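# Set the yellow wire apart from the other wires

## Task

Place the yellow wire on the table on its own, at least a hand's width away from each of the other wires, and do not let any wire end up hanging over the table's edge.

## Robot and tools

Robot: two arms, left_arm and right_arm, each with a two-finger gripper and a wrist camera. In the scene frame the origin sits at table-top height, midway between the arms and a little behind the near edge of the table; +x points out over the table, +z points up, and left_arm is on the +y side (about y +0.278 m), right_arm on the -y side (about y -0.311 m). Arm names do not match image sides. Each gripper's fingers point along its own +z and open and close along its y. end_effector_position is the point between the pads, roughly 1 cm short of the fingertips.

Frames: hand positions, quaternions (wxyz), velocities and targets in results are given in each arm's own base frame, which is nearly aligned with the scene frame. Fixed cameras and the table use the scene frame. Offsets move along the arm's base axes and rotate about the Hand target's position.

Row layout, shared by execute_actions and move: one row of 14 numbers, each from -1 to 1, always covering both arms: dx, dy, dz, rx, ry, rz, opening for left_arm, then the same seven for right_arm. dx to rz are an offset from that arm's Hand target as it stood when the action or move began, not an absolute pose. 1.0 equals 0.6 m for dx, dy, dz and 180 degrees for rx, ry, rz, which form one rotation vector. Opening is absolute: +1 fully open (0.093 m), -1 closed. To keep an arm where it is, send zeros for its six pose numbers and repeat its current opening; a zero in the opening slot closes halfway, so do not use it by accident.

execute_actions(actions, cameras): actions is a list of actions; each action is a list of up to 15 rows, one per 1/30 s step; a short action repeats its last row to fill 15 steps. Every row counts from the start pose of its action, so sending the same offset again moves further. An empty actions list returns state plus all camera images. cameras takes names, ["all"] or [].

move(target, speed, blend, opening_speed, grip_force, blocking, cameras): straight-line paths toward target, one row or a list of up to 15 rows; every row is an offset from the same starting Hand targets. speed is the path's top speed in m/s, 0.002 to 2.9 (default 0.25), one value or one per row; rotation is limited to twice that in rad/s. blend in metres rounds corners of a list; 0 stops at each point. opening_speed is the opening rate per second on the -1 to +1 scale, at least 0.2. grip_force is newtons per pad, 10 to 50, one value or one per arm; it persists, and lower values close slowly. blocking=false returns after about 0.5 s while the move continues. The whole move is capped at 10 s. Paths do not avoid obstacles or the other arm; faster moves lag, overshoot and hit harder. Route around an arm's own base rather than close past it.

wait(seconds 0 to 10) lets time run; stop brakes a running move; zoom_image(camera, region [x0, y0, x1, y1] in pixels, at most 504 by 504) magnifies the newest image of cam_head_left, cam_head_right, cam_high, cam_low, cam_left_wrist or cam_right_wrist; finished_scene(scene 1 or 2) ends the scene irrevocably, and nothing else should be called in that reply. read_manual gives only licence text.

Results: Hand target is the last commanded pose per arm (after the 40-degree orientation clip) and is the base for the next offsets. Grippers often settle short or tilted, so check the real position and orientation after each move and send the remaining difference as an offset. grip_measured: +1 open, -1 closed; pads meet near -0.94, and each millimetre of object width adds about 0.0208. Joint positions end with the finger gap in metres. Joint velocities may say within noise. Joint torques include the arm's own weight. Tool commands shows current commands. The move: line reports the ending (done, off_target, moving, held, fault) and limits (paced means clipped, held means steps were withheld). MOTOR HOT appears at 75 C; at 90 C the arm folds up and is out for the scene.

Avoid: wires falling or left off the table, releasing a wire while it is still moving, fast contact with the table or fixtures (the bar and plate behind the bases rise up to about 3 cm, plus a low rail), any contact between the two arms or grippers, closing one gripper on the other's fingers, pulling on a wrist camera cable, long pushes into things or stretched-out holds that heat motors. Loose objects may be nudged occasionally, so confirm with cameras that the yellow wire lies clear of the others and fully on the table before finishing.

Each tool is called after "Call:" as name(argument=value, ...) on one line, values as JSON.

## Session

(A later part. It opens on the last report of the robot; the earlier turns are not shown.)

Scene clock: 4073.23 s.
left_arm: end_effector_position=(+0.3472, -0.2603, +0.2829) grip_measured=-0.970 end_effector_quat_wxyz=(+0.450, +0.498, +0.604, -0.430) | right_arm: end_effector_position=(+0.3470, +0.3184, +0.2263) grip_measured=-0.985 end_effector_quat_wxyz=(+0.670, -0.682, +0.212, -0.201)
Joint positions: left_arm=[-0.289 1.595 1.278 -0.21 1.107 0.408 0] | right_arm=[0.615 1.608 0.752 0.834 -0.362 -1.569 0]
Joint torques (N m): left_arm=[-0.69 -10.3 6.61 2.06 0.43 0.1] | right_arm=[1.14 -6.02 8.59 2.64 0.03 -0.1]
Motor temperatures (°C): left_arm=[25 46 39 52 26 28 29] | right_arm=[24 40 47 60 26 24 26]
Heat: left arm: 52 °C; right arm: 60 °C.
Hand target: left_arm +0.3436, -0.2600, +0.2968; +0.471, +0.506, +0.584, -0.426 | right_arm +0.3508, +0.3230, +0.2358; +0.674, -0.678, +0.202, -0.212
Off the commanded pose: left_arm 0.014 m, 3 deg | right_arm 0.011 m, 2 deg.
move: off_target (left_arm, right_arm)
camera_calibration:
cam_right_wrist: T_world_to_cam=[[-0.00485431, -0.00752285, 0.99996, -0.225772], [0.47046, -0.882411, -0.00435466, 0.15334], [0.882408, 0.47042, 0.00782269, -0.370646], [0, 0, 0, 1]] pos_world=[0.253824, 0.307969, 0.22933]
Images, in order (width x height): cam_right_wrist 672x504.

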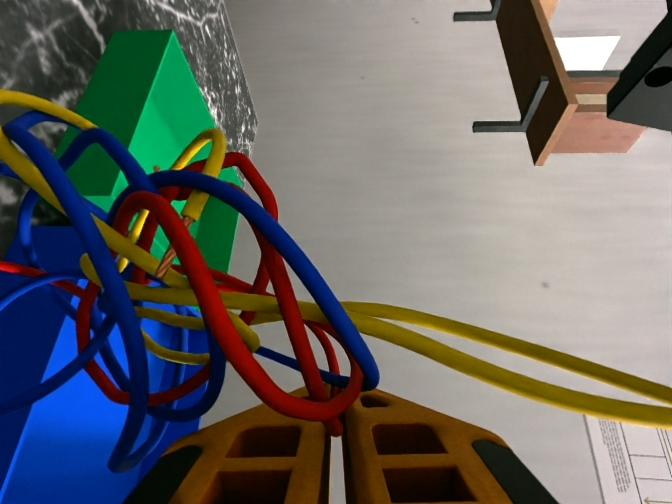

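Call:
move(target=[0,0,0.05,0,0,0,-1, 0,0,0,0,0,0,-1], speed=0.05, cameras=["cam_right_wrist", "cam_low"])

Scene clock: 4149.20 s.
left_arm: end_effector_position=(+0.3503, -0.2613, +0.3044) grip_measured=-0.970 end_effector_quat_wxyz=(+0.460, +0.500, +0.597, -0.427) | right_arm: end_effector_position=(+0.3470, +0.3184, +0.2263) grip_measured=-0.985 end_effector_quat_wxyz=(+0.670, -0.682, +0.212, -0.201)
Joint positions: left_arm=[-0.289 1.595 1.346 -0.243 1.107 0.398 0] | right_arm=[0.615 1.608 0.752 0.834 -0.362 -1.569 0]
Joint torques (N m): left_arm=[-0.64 -10.56 10.18 1.42 0.41 0.11] | right_arm=[1.07 -5.98 8.46 2.65 0.06 -0.08]
Motor temperatures (°C): left_arm=[25 46 39 52 26 28 29] | right_arm=[24 40 48 61 26 24 27]
Heat: left arm: 52 °C; right arm: 61 °C.
Hand target: left_arm +0.3436, -0.2600, +0.3268; +0.471, +0.506, +0.584, -0.426 | right_arm +0.3508, +0.3230, +0.2358; +0.674, -0.678, +0.202, -0.212
Off the commanded pose: left_arm 0.023 m, 2 deg | right_arm 0.011 m, 2 deg.
move: off_target (left_arm, right_arm)
camera_calibration:
cam_right_wrist: T_world_to_cam=[[-0.00485431, -0.00752285, 0.99996, -0.225772], [0.47046, -0.882411, -0.00435466, 0.15334], [0.882408, 0.47042, 0.00782269, -0.370646], [0, 0, 0, 1]] pos_world=[0.253824, 0.307969, 0.22933]
Images, in order (width x height): cam_low 672x504, cam_right_wrist 672x504.

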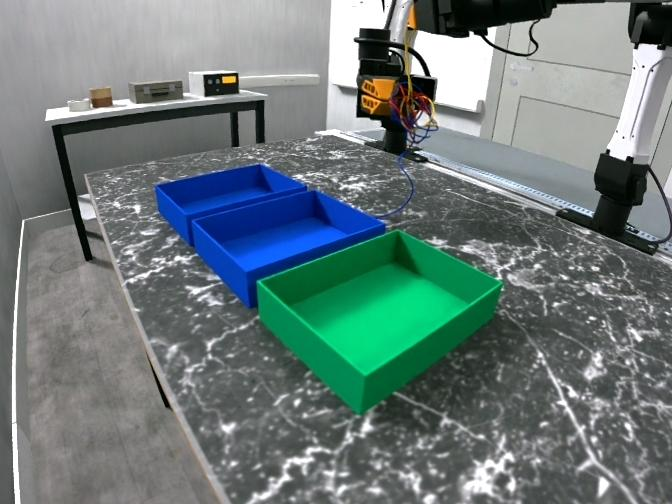

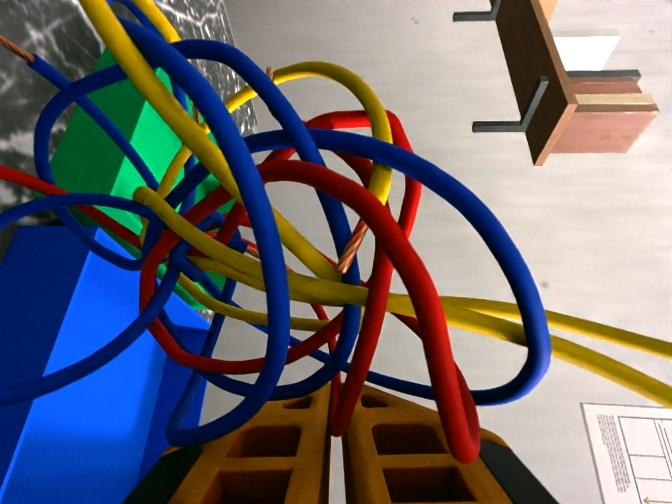

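Call:
move(target=[0,0,0.05,0,0,0,-1, 0,0,0,0,0,0,-1], speed=0.05, cameras=["cam_right_wrist", "cam_low"])

Scene clock: 4156.77 s.
left_arm: end_effector_position=(+0.3492, -0.2609, +0.3389) grip_measured=-0.970 end_effector_quat_wxyz=(+0.463, +0.499, +0.595, -0.427) | right_arm: end_effector_position=(+0.3470, +0.3184, +0.2263) grip_measured=-0.985 end_effector_quat_wxyz=(+0.670, -0.682, +0.212, -0.201)
Joint positions: left_arm=[-0.289 1.595 1.478 -0.366 1.107 0.392 0] | right_arm=[0.615 1.608 0.752 0.834 -0.362 -1.569 0]
Joint torques (N m): left_arm=[-0.65 -9.25 10.3 1.45 0.4 0.17] | right_arm=[1.18 -6 8.65 2.61 0.03 -0.11]
Motor temperatures (°C): left_arm=[25 46 40 50 26 28 29] | right_arm=[24 40 48 61 26 24 27]
Heat: left arm: 50 °C; right arm: 61 °C.
Hand target: left_arm +0.3436, -0.2599, +0.3568; +0.471, +0.506, +0.584, -0.426 | right_arm +0.3508, +0.3230, +0.2358; +0.674, -0.678, +0.202, -0.212
Off the commanded pose: left_arm 0.019 m, 2 deg | right_arm 0.011 m, 2 deg.
move: off_target (left_arm, right_arm)
camera_calibration:
cam_right_wrist: T_world_to_cam=[[-0.00485431, -0.00752285, 0.99996, -0.225772], [0.47046, -0.882411, -0.00435466, 0.15334], [0.882408, 0.47042, 0.00782269, -0.370646], [0, 0, 0, 1]] pos_world=[0.253824, 0.307969, 0.22933]
Images, in order (width x height): cam_low 672x504, cam_right_wrist 672x504.

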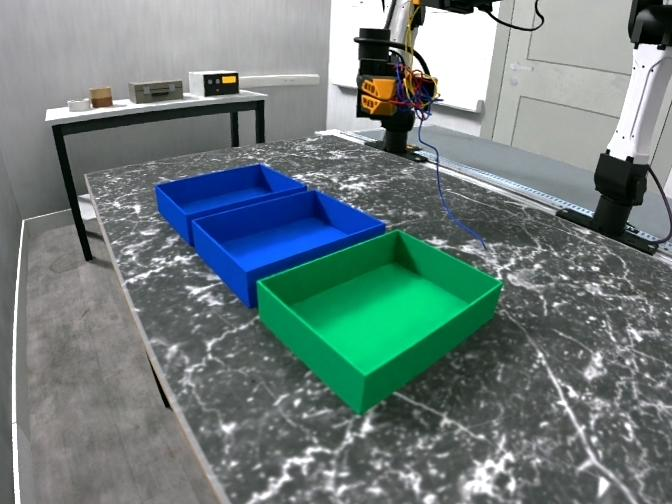

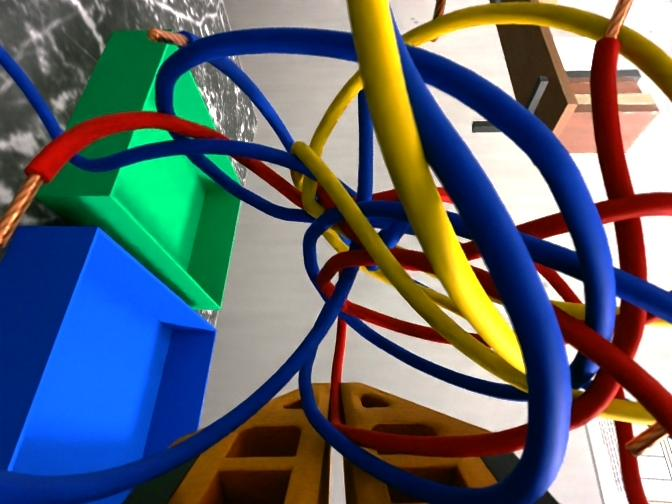

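Call:
zoom_image(camera="cam_right_wrist", region=[280, 130, 440, 300])

Call:
zoom_image(camera="cam_right_wrist", region=[440, 0, 672, 252])

Call:
zoom_image(camera="cam_right_wrist", region=[440, 252, 672, 504])

Scaled by 2.965 from the camera's 672x504 image, which has a finer 960x720 frame.

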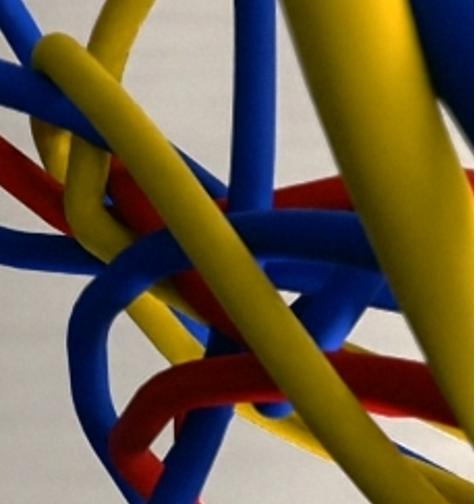

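Scaled by 2.000 from the camera's 672x504 image, which has a finer 960x720 frame.

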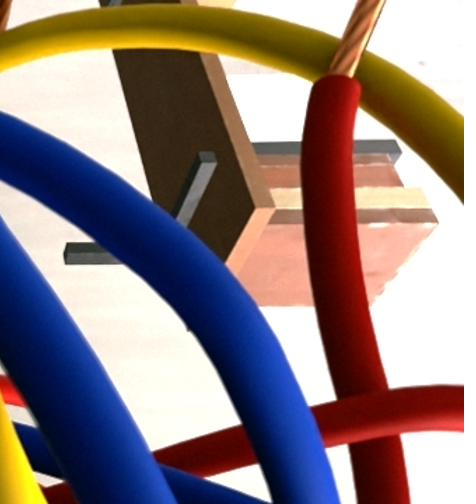

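Scaled by 2.000 from the camera's 672x504 image, which has a finer 960x720 frame.

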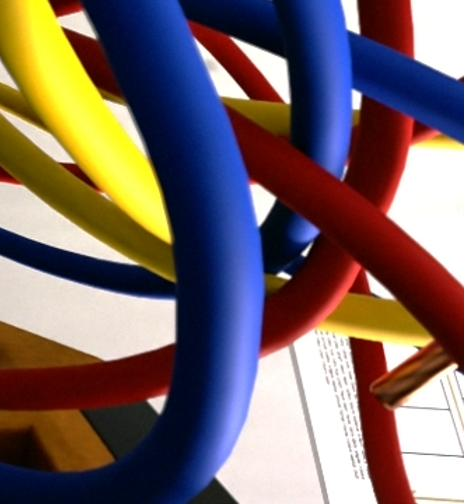

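Call:
move(target=[0,0,0,0,0,0,-1, -0.0557,-0.083,-0.02,0,0,0,-1], speed=0.06, cameras=["cam_right_wrist", "cam_low"])

Scene clock: 4190.87 s.
left_arm: end_effector_position=(+0.3488, -0.2608, +0.3382) grip_measured=-0.970 end_effector_quat_wxyz=(+0.461, +0.499, +0.597, -0.428) | right_arm: end_effector_position=(+0.3193, +0.2788, +0.2122) grip_measured=-0.985 end_effector_quat_wxyz=(+0.665, -0.686, +0.218, -0.198)
Joint positions: left_arm=[-0.289 1.595 1.478 -0.371 1.107 0.392 0] | right_arm=[0.556 1.463 0.562 0.862 -0.418 -1.569 0]
Joint torques (N m): left_arm=[-0.68 -9.18 10.32 1.47 0.41 0.19] | right_arm=[-0.65 -7.83 5.16 2.87 -0.25 -0.13]
Motor temperatures (°C): left_arm=[25 45 44 47 26 28 29] | right_arm=[24 40 49 61 26 24 27]
Heat: left arm: 47 °C; right arm: 61 °C.
Hand target: left_arm +0.3436, -0.2599, +0.3568; +0.471, +0.506, +0.584, -0.426 | right_arm +0.3174, +0.2732, +0.2239; +0.674, -0.678, +0.202, -0.213
Off the commanded pose: left_arm 0.019 m, 2 deg | right_arm 0.013 m, 3 deg.
move: off_target (left_arm, right_arm)
camera_calibration:
cam_right_wrist: T_world_to_cam=[[0.00994748, 0.000258706, 0.99995, -0.219022], [0.467434, -0.884017, -0.00442131, 0.132765], [0.883972, 0.467455, -0.00891467, -0.323564], [0, 0, 0, 1]] pos_world=[0.226141, 0.268674, 0.216713]
Images, in order (width x height): cam_low 672x504, cam_right_wrist 672x504.

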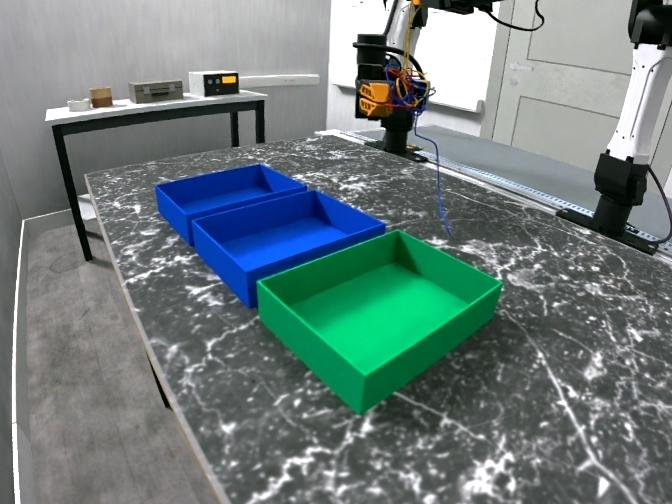

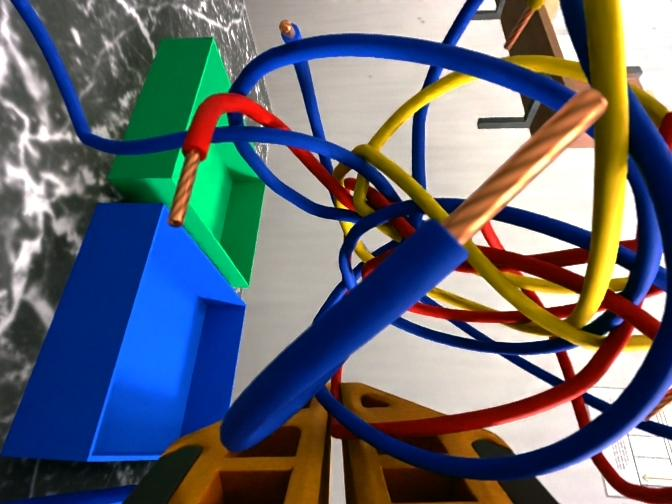

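Call:
move(target=[0,0,0,0,0,0,-1, -0.01,-0.06,-0.08,0,0,0,-1], speed=0.06, cameras=["cam_right_wrist", "cam_low"])

Scene clock: 4206.77 s.
left_arm: end_effector_position=(+0.3477, -0.2618, +0.3364) grip_measured=-0.970 end_effector_quat_wxyz=(+0.456, +0.498, +0.599, -0.430) | right_arm: end_effector_position=(+0.3106, +0.2421, +0.1796) grip_measured=-0.985 end_effector_quat_wxyz=(+0.677, -0.676, +0.206, -0.205)
Joint positions: left_arm=[-0.292 1.597 1.478 -0.38 1.107 0.392 0] | right_arm=[0.441 1.53 0.388 1.143 -0.539 -1.569 0]
Joint torques (N m): left_arm=[-0.4 -9.2 10.37 1.54 0.4 0.19] | right_arm=[-0.8 -3.93 4.11 2.74 -0.24 -0.14]
Motor temperatures (°C): left_arm=[25 45 45 46 26 28 29] | right_arm=[24 41 46 60 26 24 27]
Heat: left arm: 46 °C; right arm: 60 °C.
Hand target: left_arm +0.3436, -0.2600, +0.3568; +0.471, +0.506, +0.584, -0.426 | right_arm +0.3114, +0.2372, +0.1758; +0.674, -0.678, +0.202, -0.212
Off the commanded pose: left_arm 0.021 m, 3 deg | right_arm 0.006 m, 1 deg.
move: off_target (left_arm)
camera_calibration:
cam_right_wrist: T_world_to_cam=[[-0.0238446, -0.02091, 0.999497, -0.17054], [0.472769, -0.881157, -0.00715564, 0.102327], [0.880864, 0.47236, 0.0308964, -0.306458], [0, 0, 0, 1]] pos_world=[0.217504, 0.231358, 0.180655]
Images, in order (width x height): cam_low 672x504, cam_right_wrist 672x504.

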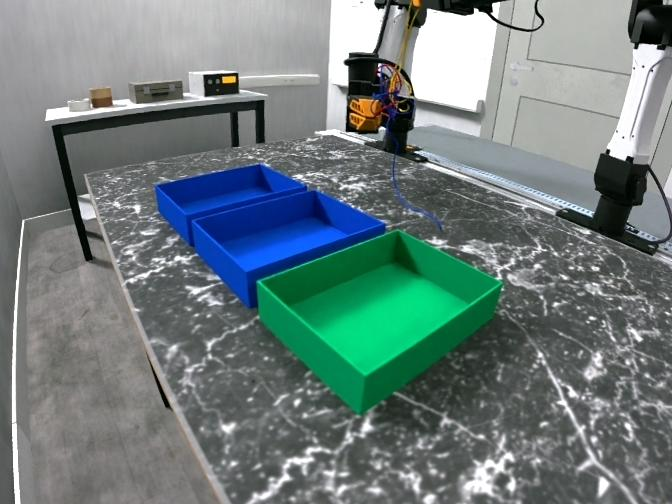

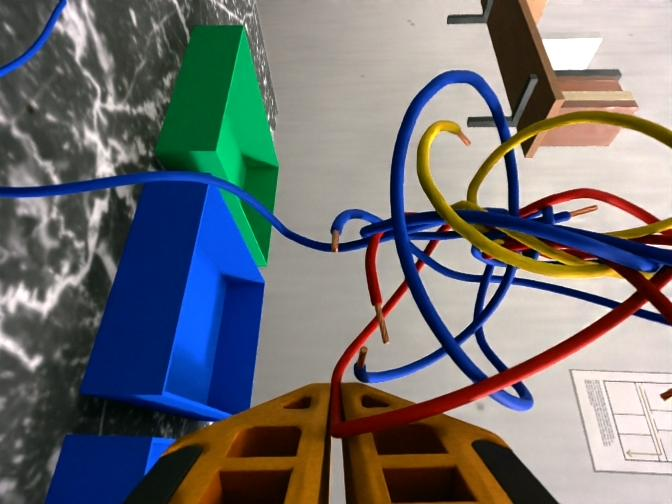

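Call:
zoom_image(camera="cam_right_wrist", region=[320, 60, 520, 270])

Call:
zoom_image(camera="cam_right_wrist", region=[472, 80, 672, 290])

Call:
zoom_image(camera="cam_right_wrist", region=[320, 220, 520, 440])

Scaled by 2.400 from the camera's 672x504 image, which has a finer 960x720 frame.

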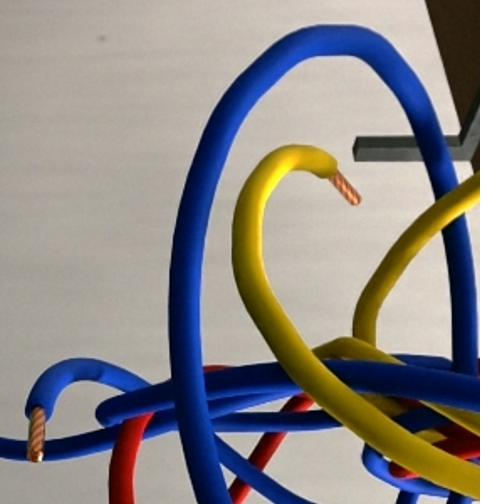

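Scaled by 2.400 from the camera's 672x504 image, which has a finer 960x720 frame.

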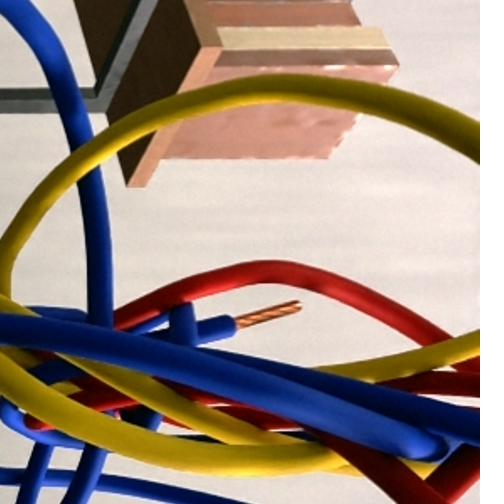

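Scaled by 2.291 from the camera's 672x504 image, which has a finer 960x720 frame.

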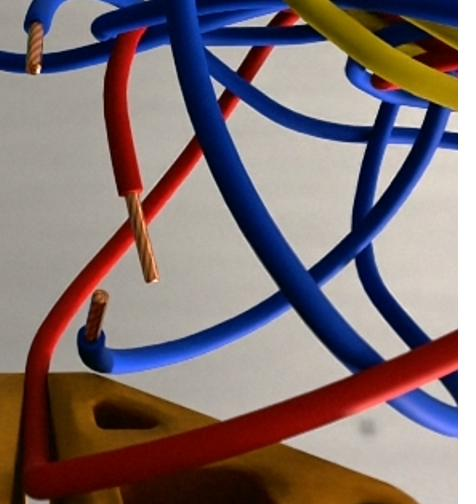

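Call:
move(target=[0,0,0,0,0,0,-1, -0.01,-0.05,-0.05,0,0,0,-1], speed=0.06, cameras=["cam_right_wrist", "cam_low"])

Scene clock: 4235.33 s.
left_arm: end_effector_position=(+0.3448, -0.2635, +0.3338) grip_measured=-0.970 end_effector_quat_wxyz=(+0.448, +0.497, +0.603, -0.434) | right_arm: end_effector_position=(+0.3041, +0.2149, +0.1532) grip_measured=-0.985 end_effector_quat_wxyz=(+0.681, -0.675, +0.198, -0.205)
Joint positions: left_arm=[-0.298 1.597 1.478 -0.4 1.107 0.392 0] | right_arm=[0.335 1.645 0.29 1.369 -0.658 -1.569 0]
Joint torques (N m): left_arm=[-0.08 -9.29 10.39 1.68 0.42 0.2] | right_arm=[-1.51 -3.26 2.5 2.66 -0.14 -0.11]
Motor temperatures (°C): left_arm=[25 44 46 44 26 28 29] | right_arm=[24 38 44 64 26 24 27]
Heat: left arm: 46 °C; right arm: 64 °C.
Hand target: left_arm +0.3436, -0.2600, +0.3569; +0.471, +0.506, +0.584, -0.426 | right_arm +0.3054, +0.2072, +0.1458; +0.674, -0.678, +0.202, -0.212
Off the commanded pose: left_arm 0.023 m, 4 deg | right_arm 0.011 m, 1 deg.
move: off_target (left_arm, right_arm)
camera_calibration:
cam_right_wrist: T_world_to_cam=[[-0.0362113, -0.0255237, 0.999018, -0.140092], [0.484381, -0.874844, -0.0047939, 0.0760509], [0.874107, 0.483732, 0.0440424, -0.289427], [0, 0, 0, 1]] pos_world=[0.211079, 0.202962, 0.153067]
Images, in order (width x height): cam_low 672x504, cam_right_wrist 672x504.

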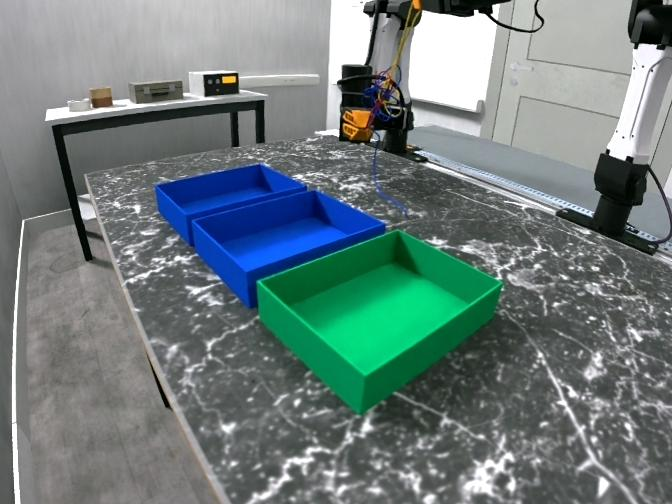

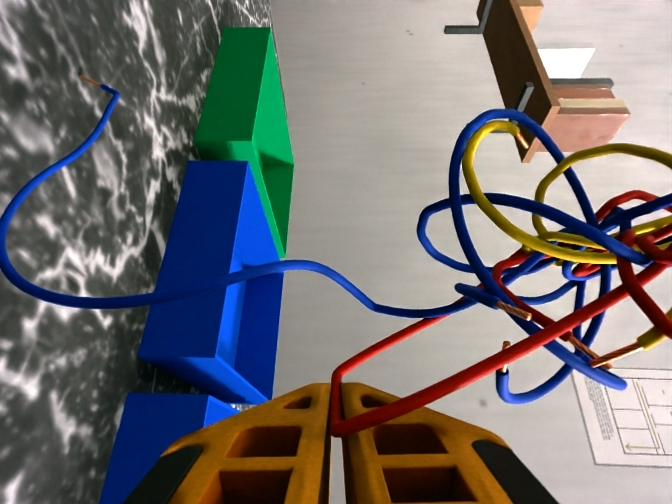

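Call:
move(target=[0,0,0,0,0,0,-1, -0.03,-0.1,-0.05,0,0,0,-1], speed=0.06, cameras=["cam_right_wrist", "cam_low"])

Scene clock: 4248.97 s.
left_arm: end_effector_position=(+0.3441, -0.2633, +0.3326) grip_measured=-0.970 end_effector_quat_wxyz=(+0.444, +0.496, +0.606, -0.436) | right_arm: end_effector_position=(+0.2841, +0.1535, +0.1000) grip_measured=-0.985 end_effector_quat_wxyz=(+0.655, -0.699, +0.237, -0.161)
Joint positions: left_arm=[-0.298 1.597 1.478 -0.409 1.107 0.392 0] | right_arm=[0.062 1.757 0.155 1.451 -0.937 -1.607 0]
Joint torques (N m): left_arm=[0.06 -9.25 10.26 1.76 0.42 0.21] | right_arm=[-1.35 -3.48 1.73 3.68 -0.17 -0.17]
Motor temperatures (°C): left_arm=[25 44 46 44 26 28 29] | right_arm=[24 37 42 64 26 24 28]
Heat: left arm: 46 °C; right arm: 64 °C.
Hand target: left_arm +0.3436, -0.2599, +0.3568; +0.471, +0.506, +0.584, -0.426 | right_arm +0.2874, +0.1472, +0.1158; +0.674, -0.678, +0.202, -0.212
Off the commanded pose: left_arm 0.025 m, 4 deg | right_arm 0.017 m, 8 deg.
joint sent to its limit (right arm) — joint 4 (wrist pitch), upper limit. The joint targets are off in position, not in orientation.
move: off_target (left_arm, right_arm)
camera_calibration:
cam_right_wrist: T_world_to_cam=[[0.0958771, 0.00887426, 0.995354, -0.131686], [0.487787, -0.872082, -0.0392107, 0.0338104], [0.867682, 0.48928, -0.0879415, -0.225727], [0, 0, 0, 1]] pos_world=[0.191992, 0.141098, 0.112549]
Images, in order (width x height): cam_low 672x504, cam_right_wrist 672x504.

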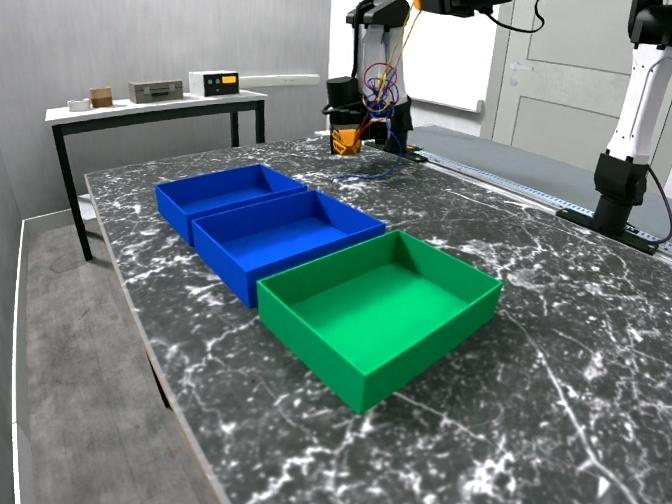

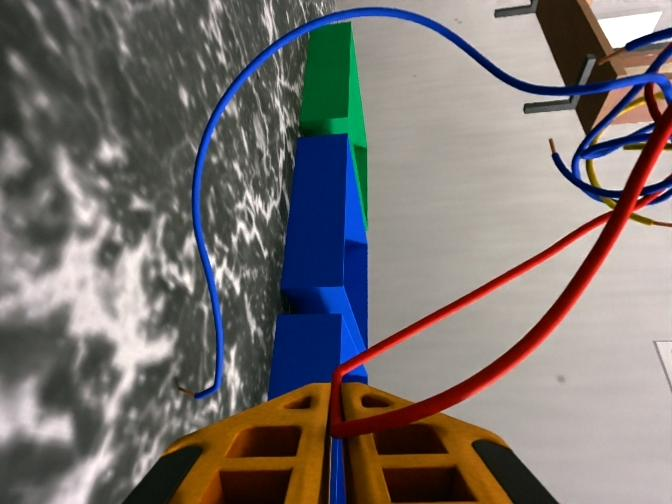

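Call:
move(target=[0,0.0833,0.16,0,0,0,-1, 0,0,0,0,0,0,-1], speed=0.08, cameras=["cam_right_wrist", "cam_low", "cam_high"])

Scene clock: 4259.80 s.
left_arm: end_effector_position=(+0.3488, -0.2182, +0.4206) grip_measured=-0.970 end_effector_quat_wxyz=(+0.436, +0.489, +0.627, -0.423) | right_arm: end_effector_position=(+0.2804, +0.1561, +0.1009) grip_measured=-0.985 end_effector_quat_wxyz=(+0.659, -0.701, +0.226, -0.151)
Joint positions: left_arm=[-0.174 1.749 2.101 -1.078 1.163 0.577 0] | right_arm=[0.062 1.757 0.157 1.451 -0.966 -1.607 0]
Joint torques (N m): left_arm=[1.8 -8.53 10.74 1.75 1.17 0.29] | right_arm=[-1.14 -3.41 1.52 3.64 0.1 -0.13]
Motor temperatures (°C): left_arm=[25 44 46 45 26 28 29] | right_arm=[24 36 41 67 26 24 28]
Heat: left arm: 46 °C; right arm: 67 °C.
Hand target: left_arm +0.3436, -0.2100, +0.4528; +0.471, +0.506, +0.584, -0.426 | right_arm +0.2874, +0.1472, +0.1158; +0.674, -0.678, +0.202, -0.212
Off the commanded pose: left_arm 0.034 m, 7 deg | right_arm 0.019 m, 8 deg.
joint sent to its limit (right arm) — joint 4 (wrist pitch), upper limit. The joint targets are off in position, not in orientation.
move: off_target (left_arm, right_arm)
camera_calibration:
cam_right_wrist: T_world_to_cam=[[0.0940565, 0.00747057, 0.995539, -0.131547], [0.512657, -0.857565, -0.0419996, 0.0289658], [0.853426, 0.514321, -0.0844895, -0.223967], [0, 0, 0, 1]] pos_world=[0.188662, 0.141013, 0.113254]
Images, in order (width x height): cam_high 672x504, cam_low 672x504, cam_right_wrist 672x504.

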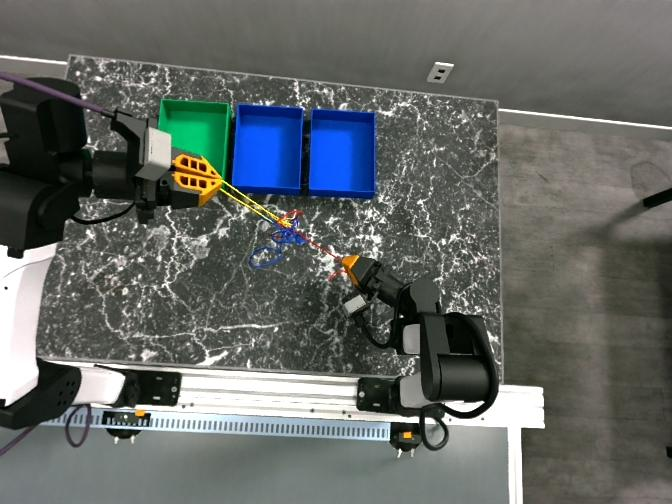

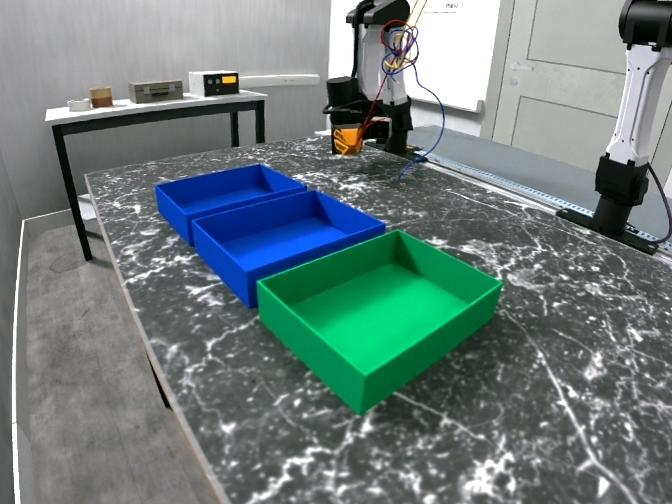

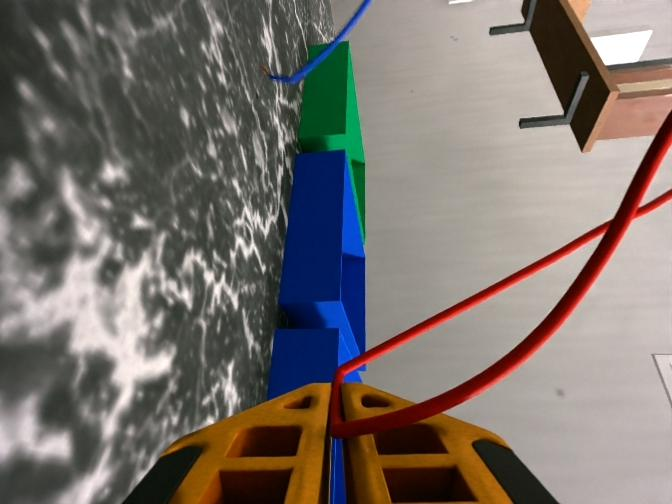

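Call:
zoom_image(camera="cam_high", region=[200, 165, 370, 305])

Call:
zoom_image(camera="cam_low", region=[310, 0, 460, 200])

Scaled by 2.965 from the camera's 672x504 image, which has a finer 960x720 frame.

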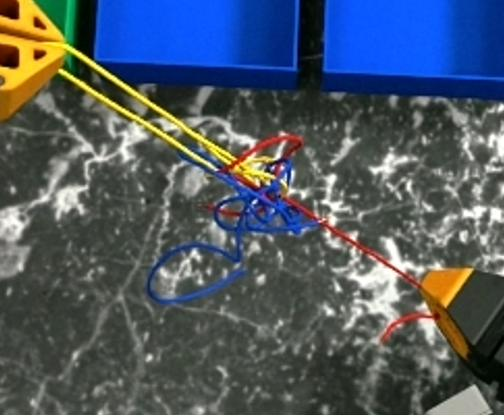

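Scaled by 2.520 from the camera's 672x504 image, which has a finer 960x720 frame.

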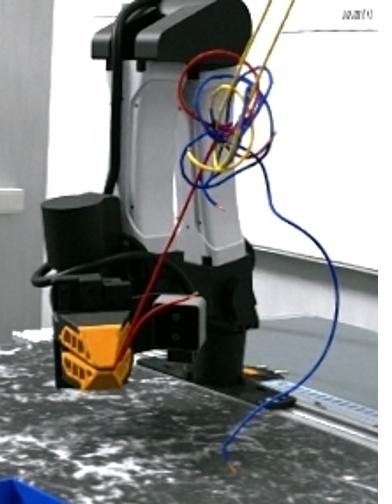

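Call:
move(target=[0,0,0,0,0,0,-1, 0.021,-0.1953,0.0737,0,0,-0.1667,-1], speed=0.08, cameras=["cam_right_wrist", "cam_low", "cam_high"])

Scene clock: 4282.70 s.
left_arm: end_effector_position=(+0.3461, -0.2179, +0.4312) grip_measured=-0.970 end_effector_quat_wxyz=(+0.445, +0.495, +0.612, -0.427) | right_arm: end_effector_position=(+0.2887, +0.0526, +0.1851) grip_measured=-0.985 end_effector_quat_wxyz=(+0.628, -0.609, +0.284, -0.394)
Joint positions: left_arm=[-0.169 1.757 2.136 -1.084 1.192 0.584 0] | right_arm=[-0.254 1.229 0.046 1.327 -0.824 -1.589 0]
Joint torques (N m): left_arm=[1.44 -7.95 9.7 1.62 0.91 0.27] | right_arm=[-2.96 -2.19 3.49 0.97 0.97 0.2]
Motor temperatures (°C): left_arm=[25 44 47 45 27 28 29] | right_arm=[24 36 40 68 26 24 28]
Heat: left arm: 47 °C; right arm: 68 °C.
Hand target: left_arm +0.3436, -0.2100, +0.4528; +0.471, +0.506, +0.584, -0.426 | right_arm +0.2999, +0.0300, +0.1601; +0.596, -0.602, +0.371, -0.380
Off the commanded pose: left_arm 0.023 m, 4 deg | right_arm 0.036 m, 11 deg.
move: off_target (left_arm, right_arm)
camera_calibration:
cam_right_wrist: T_world_to_cam=[[-0.178694, 0.0433183, 0.982951, -0.136245], [0.0772361, -0.99533, 0.0579048, 0.0540437], [0.980868, 0.0862665, 0.174514, -0.232964], [0, 0, 0, 1]] pos_world=[0.199987, 0.0797902, 0.171449]
Images, in order (width x height): cam_high 672x504, cam_low 672x504, cam_right_wrist 672x504.

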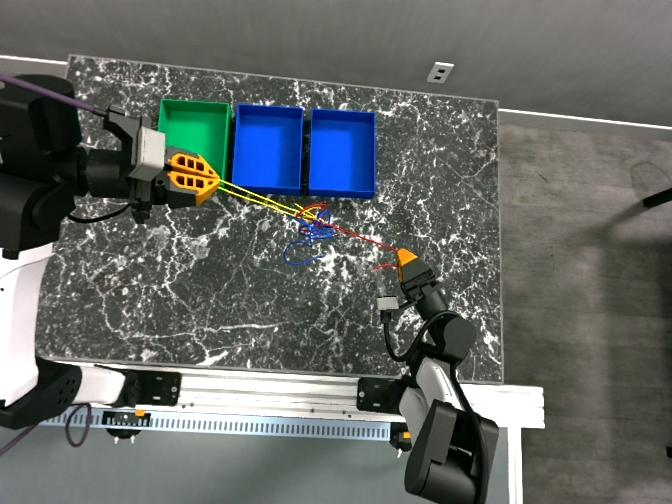

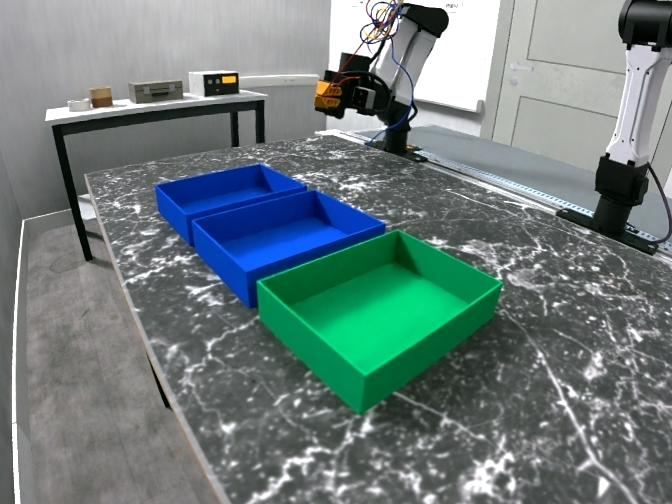

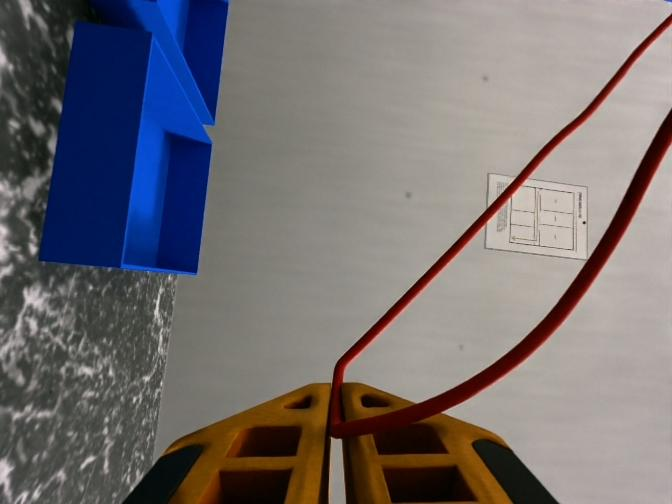

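Call:
move(target=[0,0,0,0,0,0,-1, 0.0,-0.1667,0.02,0,0,-0.1,-1], speed=0.08, cameras=["cam_low", "cam_high"])

Scene clock: 4294.43 s.
left_arm: end_effector_position=(+0.3444, -0.2248, +0.4241) grip_measured=-0.970 end_effector_quat_wxyz=(+0.430, +0.497, +0.614, -0.437) | right_arm: end_effector_position=(+0.2859, -0.0311, +0.2026) grip_measured=-0.985 end_effector_quat_wxyz=(+0.571, -0.562, +0.349, -0.486)
Joint positions: left_arm=[-0.188 1.772 2.137 -1.107 1.195 0.592 0] | right_arm=[-0.573 1.127 0.065 1.258 -0.873 -1.569 0]
Joint torques (N m): left_arm=[2.89 -9.57 9.77 1.72 0.89 0.27] | right_arm=[-4.72 -0.25 5.5 0.46 1.29 0.01]
Motor temperatures (°C): left_arm=[25 44 46 45 27 28 29] | right_arm=[25 35 40 60 27 25 28]
Heat: left arm: 46 °C; right arm: 60 °C.
Hand target: left_arm +0.3436, -0.2100, +0.4528; +0.471, +0.506, +0.584, -0.426 | right_arm +0.2999, -0.0700, +0.1721; +0.530, -0.537, +0.460, -0.468
Off the commanded pose: left_arm 0.032 m, 6 deg | right_arm 0.051 m, 14 deg.
move: off_target (left_arm, right_arm)
Images, in order (width x height): cam_high 672x504, cam_low 672x504.

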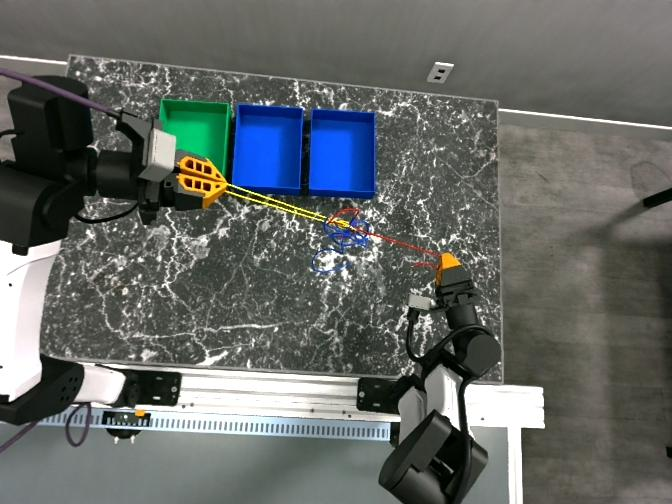

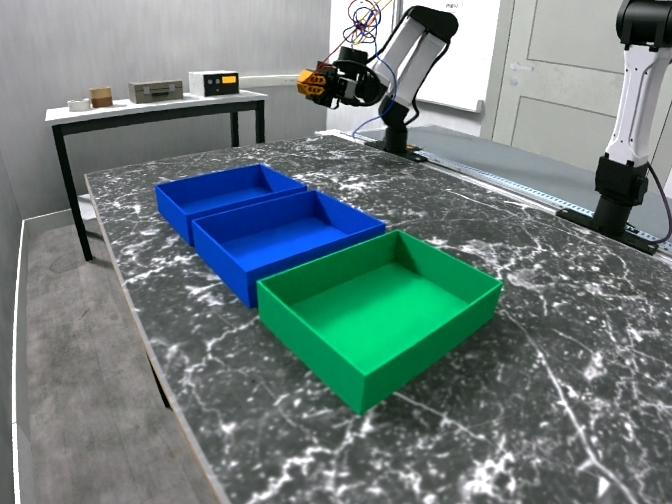

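Call:
zoom_image(camera="cam_high", region=[290, 180, 460, 300])

Call:
zoom_image(camera="cam_low", region=[300, 0, 420, 100])

Scaled by 2.965 from the camera's 672x504 image, which has a finer 960x720 frame.

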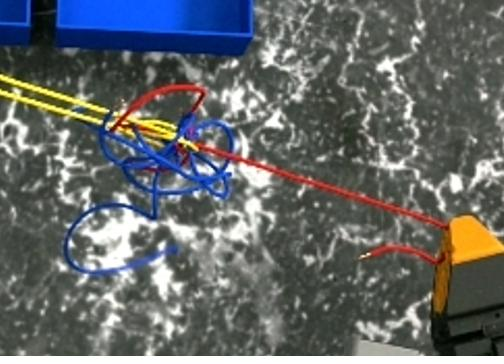

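Scaled by 4.200 from the camera's 672x504 image, which has a finer 960x720 frame.

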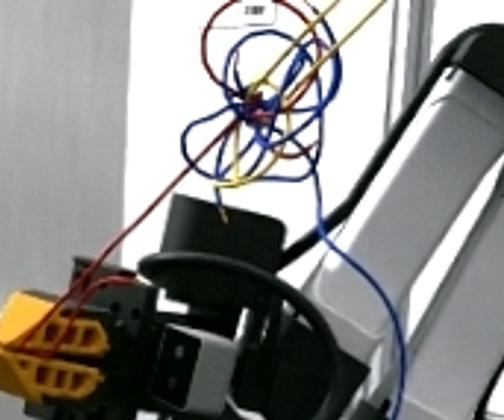

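Call:
move(target=[0,0,0,0,0,0,-1, 0.0,-0.0667,-0.0133,0,0,0,-1], speed=0.05, cameras=["cam_low", "cam_high"])

Scene clock: 4311.47 s.
left_arm: end_effector_position=(+0.3471, -0.2138, +0.4360) grip_measured=-0.970 end_effector_quat_wxyz=(+0.447, +0.494, +0.607, -0.433) | right_arm: end_effector_position=(+0.2968, -0.0982, +0.1642) grip_measured=-0.985 end_effector_quat_wxyz=(+0.541, -0.541, +0.449, -0.462)
Joint positions: left_arm=[-0.154 1.772 2.168 -1.107 1.219 0.592 0] | right_arm=[-0.77 1.387 0.147 1.26 -0.94 -1.569 0]
Joint torques (N m): left_arm=[0.28 -8.76 8.08 1.68 0.66 0.26] | right_arm=[-1.14 -2.56 6.45 1.77 0.13 -0.12]
Motor temperatures (°C): left_arm=[25 46 46 45 27 28 29] | right_arm=[25 34 40 54 28 24 28]
Heat: left arm: 46 °C; right arm: 54 °C.
Hand target: left_arm +0.3436, -0.2100, +0.4528; +0.471, +0.506, +0.584, -0.426 | right_arm +0.3000, -0.1100, +0.1641; +0.530, -0.537, +0.460, -0.468
Off the commanded pose: left_arm 0.018 m, 4 deg | right_arm 0.012 m, 2 deg.
move: off_target (left_arm, right_arm)
Images, in order (width x height): cam_high 672x504, cam_low 672x504.

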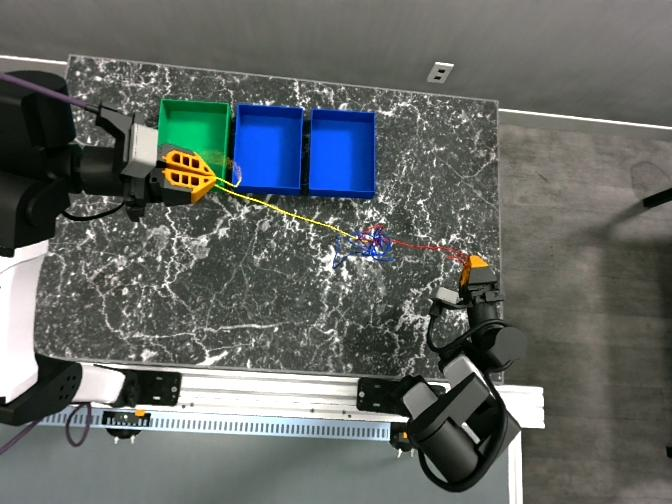

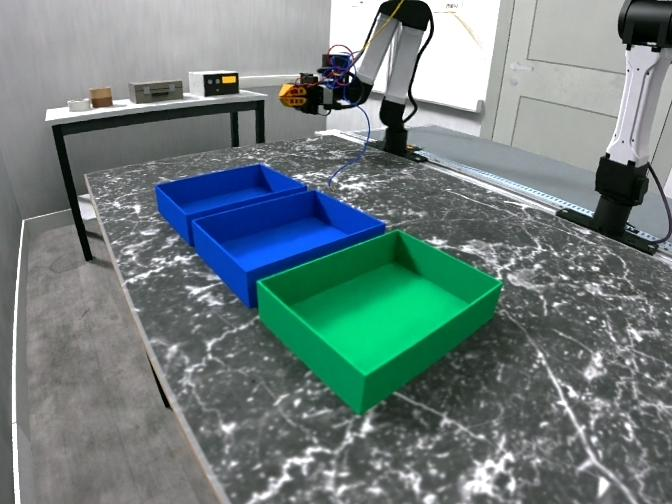

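Call:
zoom_image(camera="cam_high", region=[200, 130, 480, 290])

Call:
zoom_image(camera="cam_high", region=[310, 200, 430, 290])

Call:
zoom_image(camera="cam_low", region=[270, 0, 490, 200])

Scaled by 1.800 from the camera's 672x504 image, which has a finer 960x720 frame.

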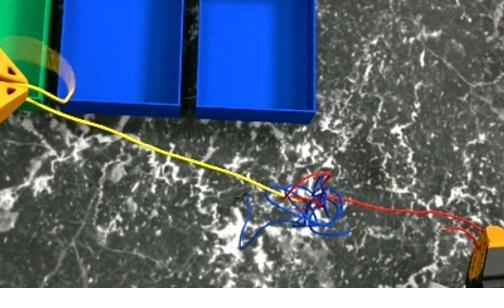

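Scaled by 4.200 from the camera's 672x504 image, which has a finer 960x720 frame.

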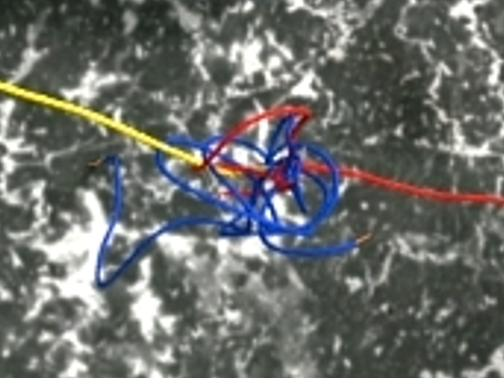

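Scaled by 2.291 from the camera's 672x504 image, which has a finer 960x720 frame.

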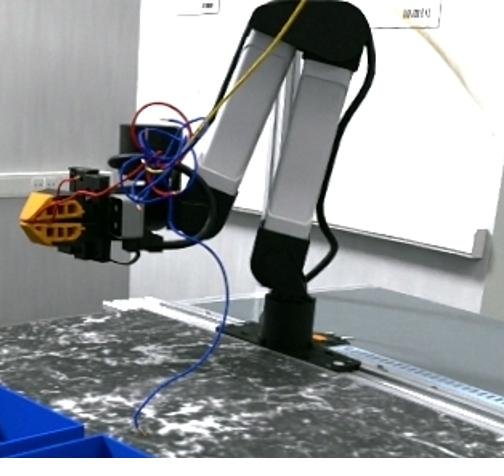

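Call:
move(target=[0,0.1667,0.0,0,0,0,-1, 0.0,-0.03,0,0,0,0,-1], speed=0.08, cameras=["cam_low", "cam_high"])

Scene clock: 4337.30 s.
left_arm: end_effector_position=(+0.3514, -0.1066, +0.4485) grip_measured=-0.970 end_effector_quat_wxyz=(+0.519, +0.462, +0.600, -0.396) | right_arm: end_effector_position=(+0.2985, -0.1211, +0.1616) grip_measured=-0.985 end_effector_quat_wxyz=(+0.534, -0.534, +0.463, -0.464)
Joint positions: left_arm=[0.174 1.83 2.321 -1.531 1.398 1.038 0] | right_arm=[-0.833 1.453 0.196 1.26 -0.974 -1.569 0]
Joint torques (N m): left_arm=[-0.31 -8.54 4.44 0.88 0.86 0.26] | right_arm=[-0.81 -3.02 6.53 2 -0.24 -0.07]
Heat: left arm: 45 °C; right arm: 54 °C.
Hand target: left_arm +0.3436, -0.1099, +0.4528; +0.471, +0.506, +0.584, -0.426 | right_arm +0.3000, -0.1280, +0.1641; +0.530, -0.537, +0.460, -0.468
Off the commanded pose: left_arm 0.010 m, 8 deg | right_arm 0.007 m, 1 deg.
joint sent to its limit (left arm) — joint 4 (wrist pitch), lower limit. The joint targets are off in position and orientation.
move: off_target (left_arm)
Images, in order (width x height): cam_high 672x504, cam_low 672x504.

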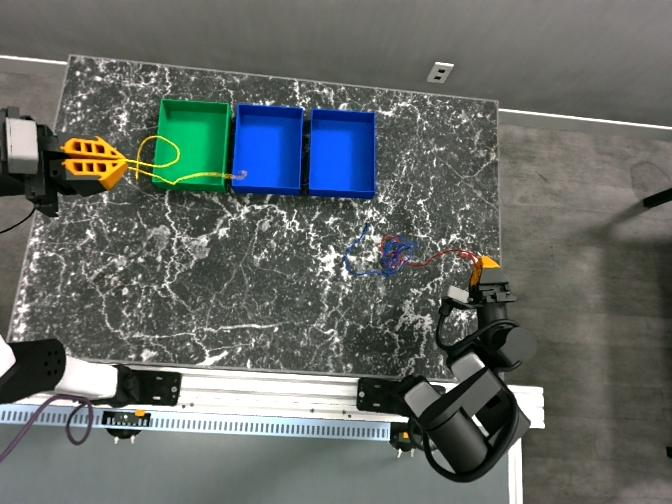

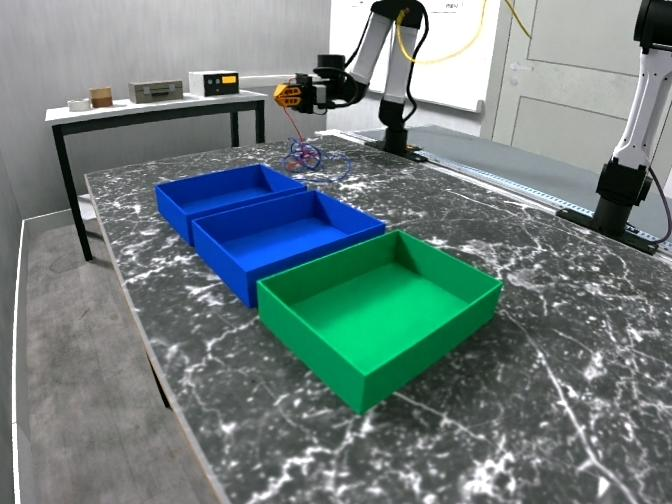

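Call:
zoom_image(camera="cam_high", region=[60, 90, 280, 220])

Call:
zoom_image(camera="cam_high", region=[330, 210, 510, 300])

Call:
zoom_image(camera="cam_low", region=[260, 60, 400, 200])

Scaled by 2.291 from the camera's 672x504 image, which has a finer 960x720 frame.

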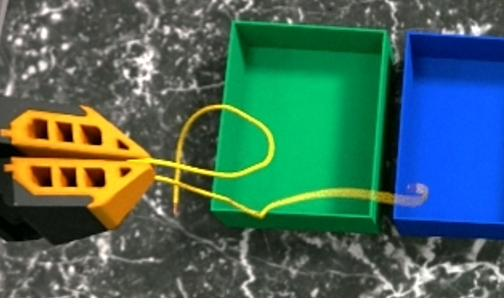

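Scaled by 2.800 from the camera's 672x504 image, which has a finer 960x720 frame.

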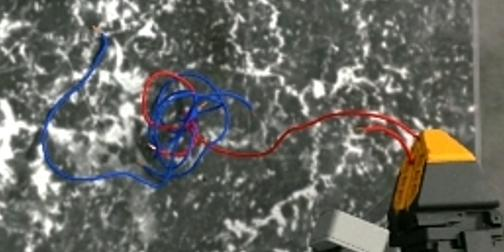

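Scaled by 3.600 from the camera's 672x504 image, which has a finer 960x720 frame.

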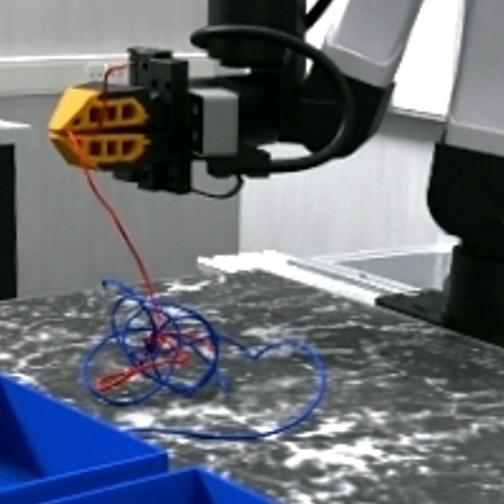

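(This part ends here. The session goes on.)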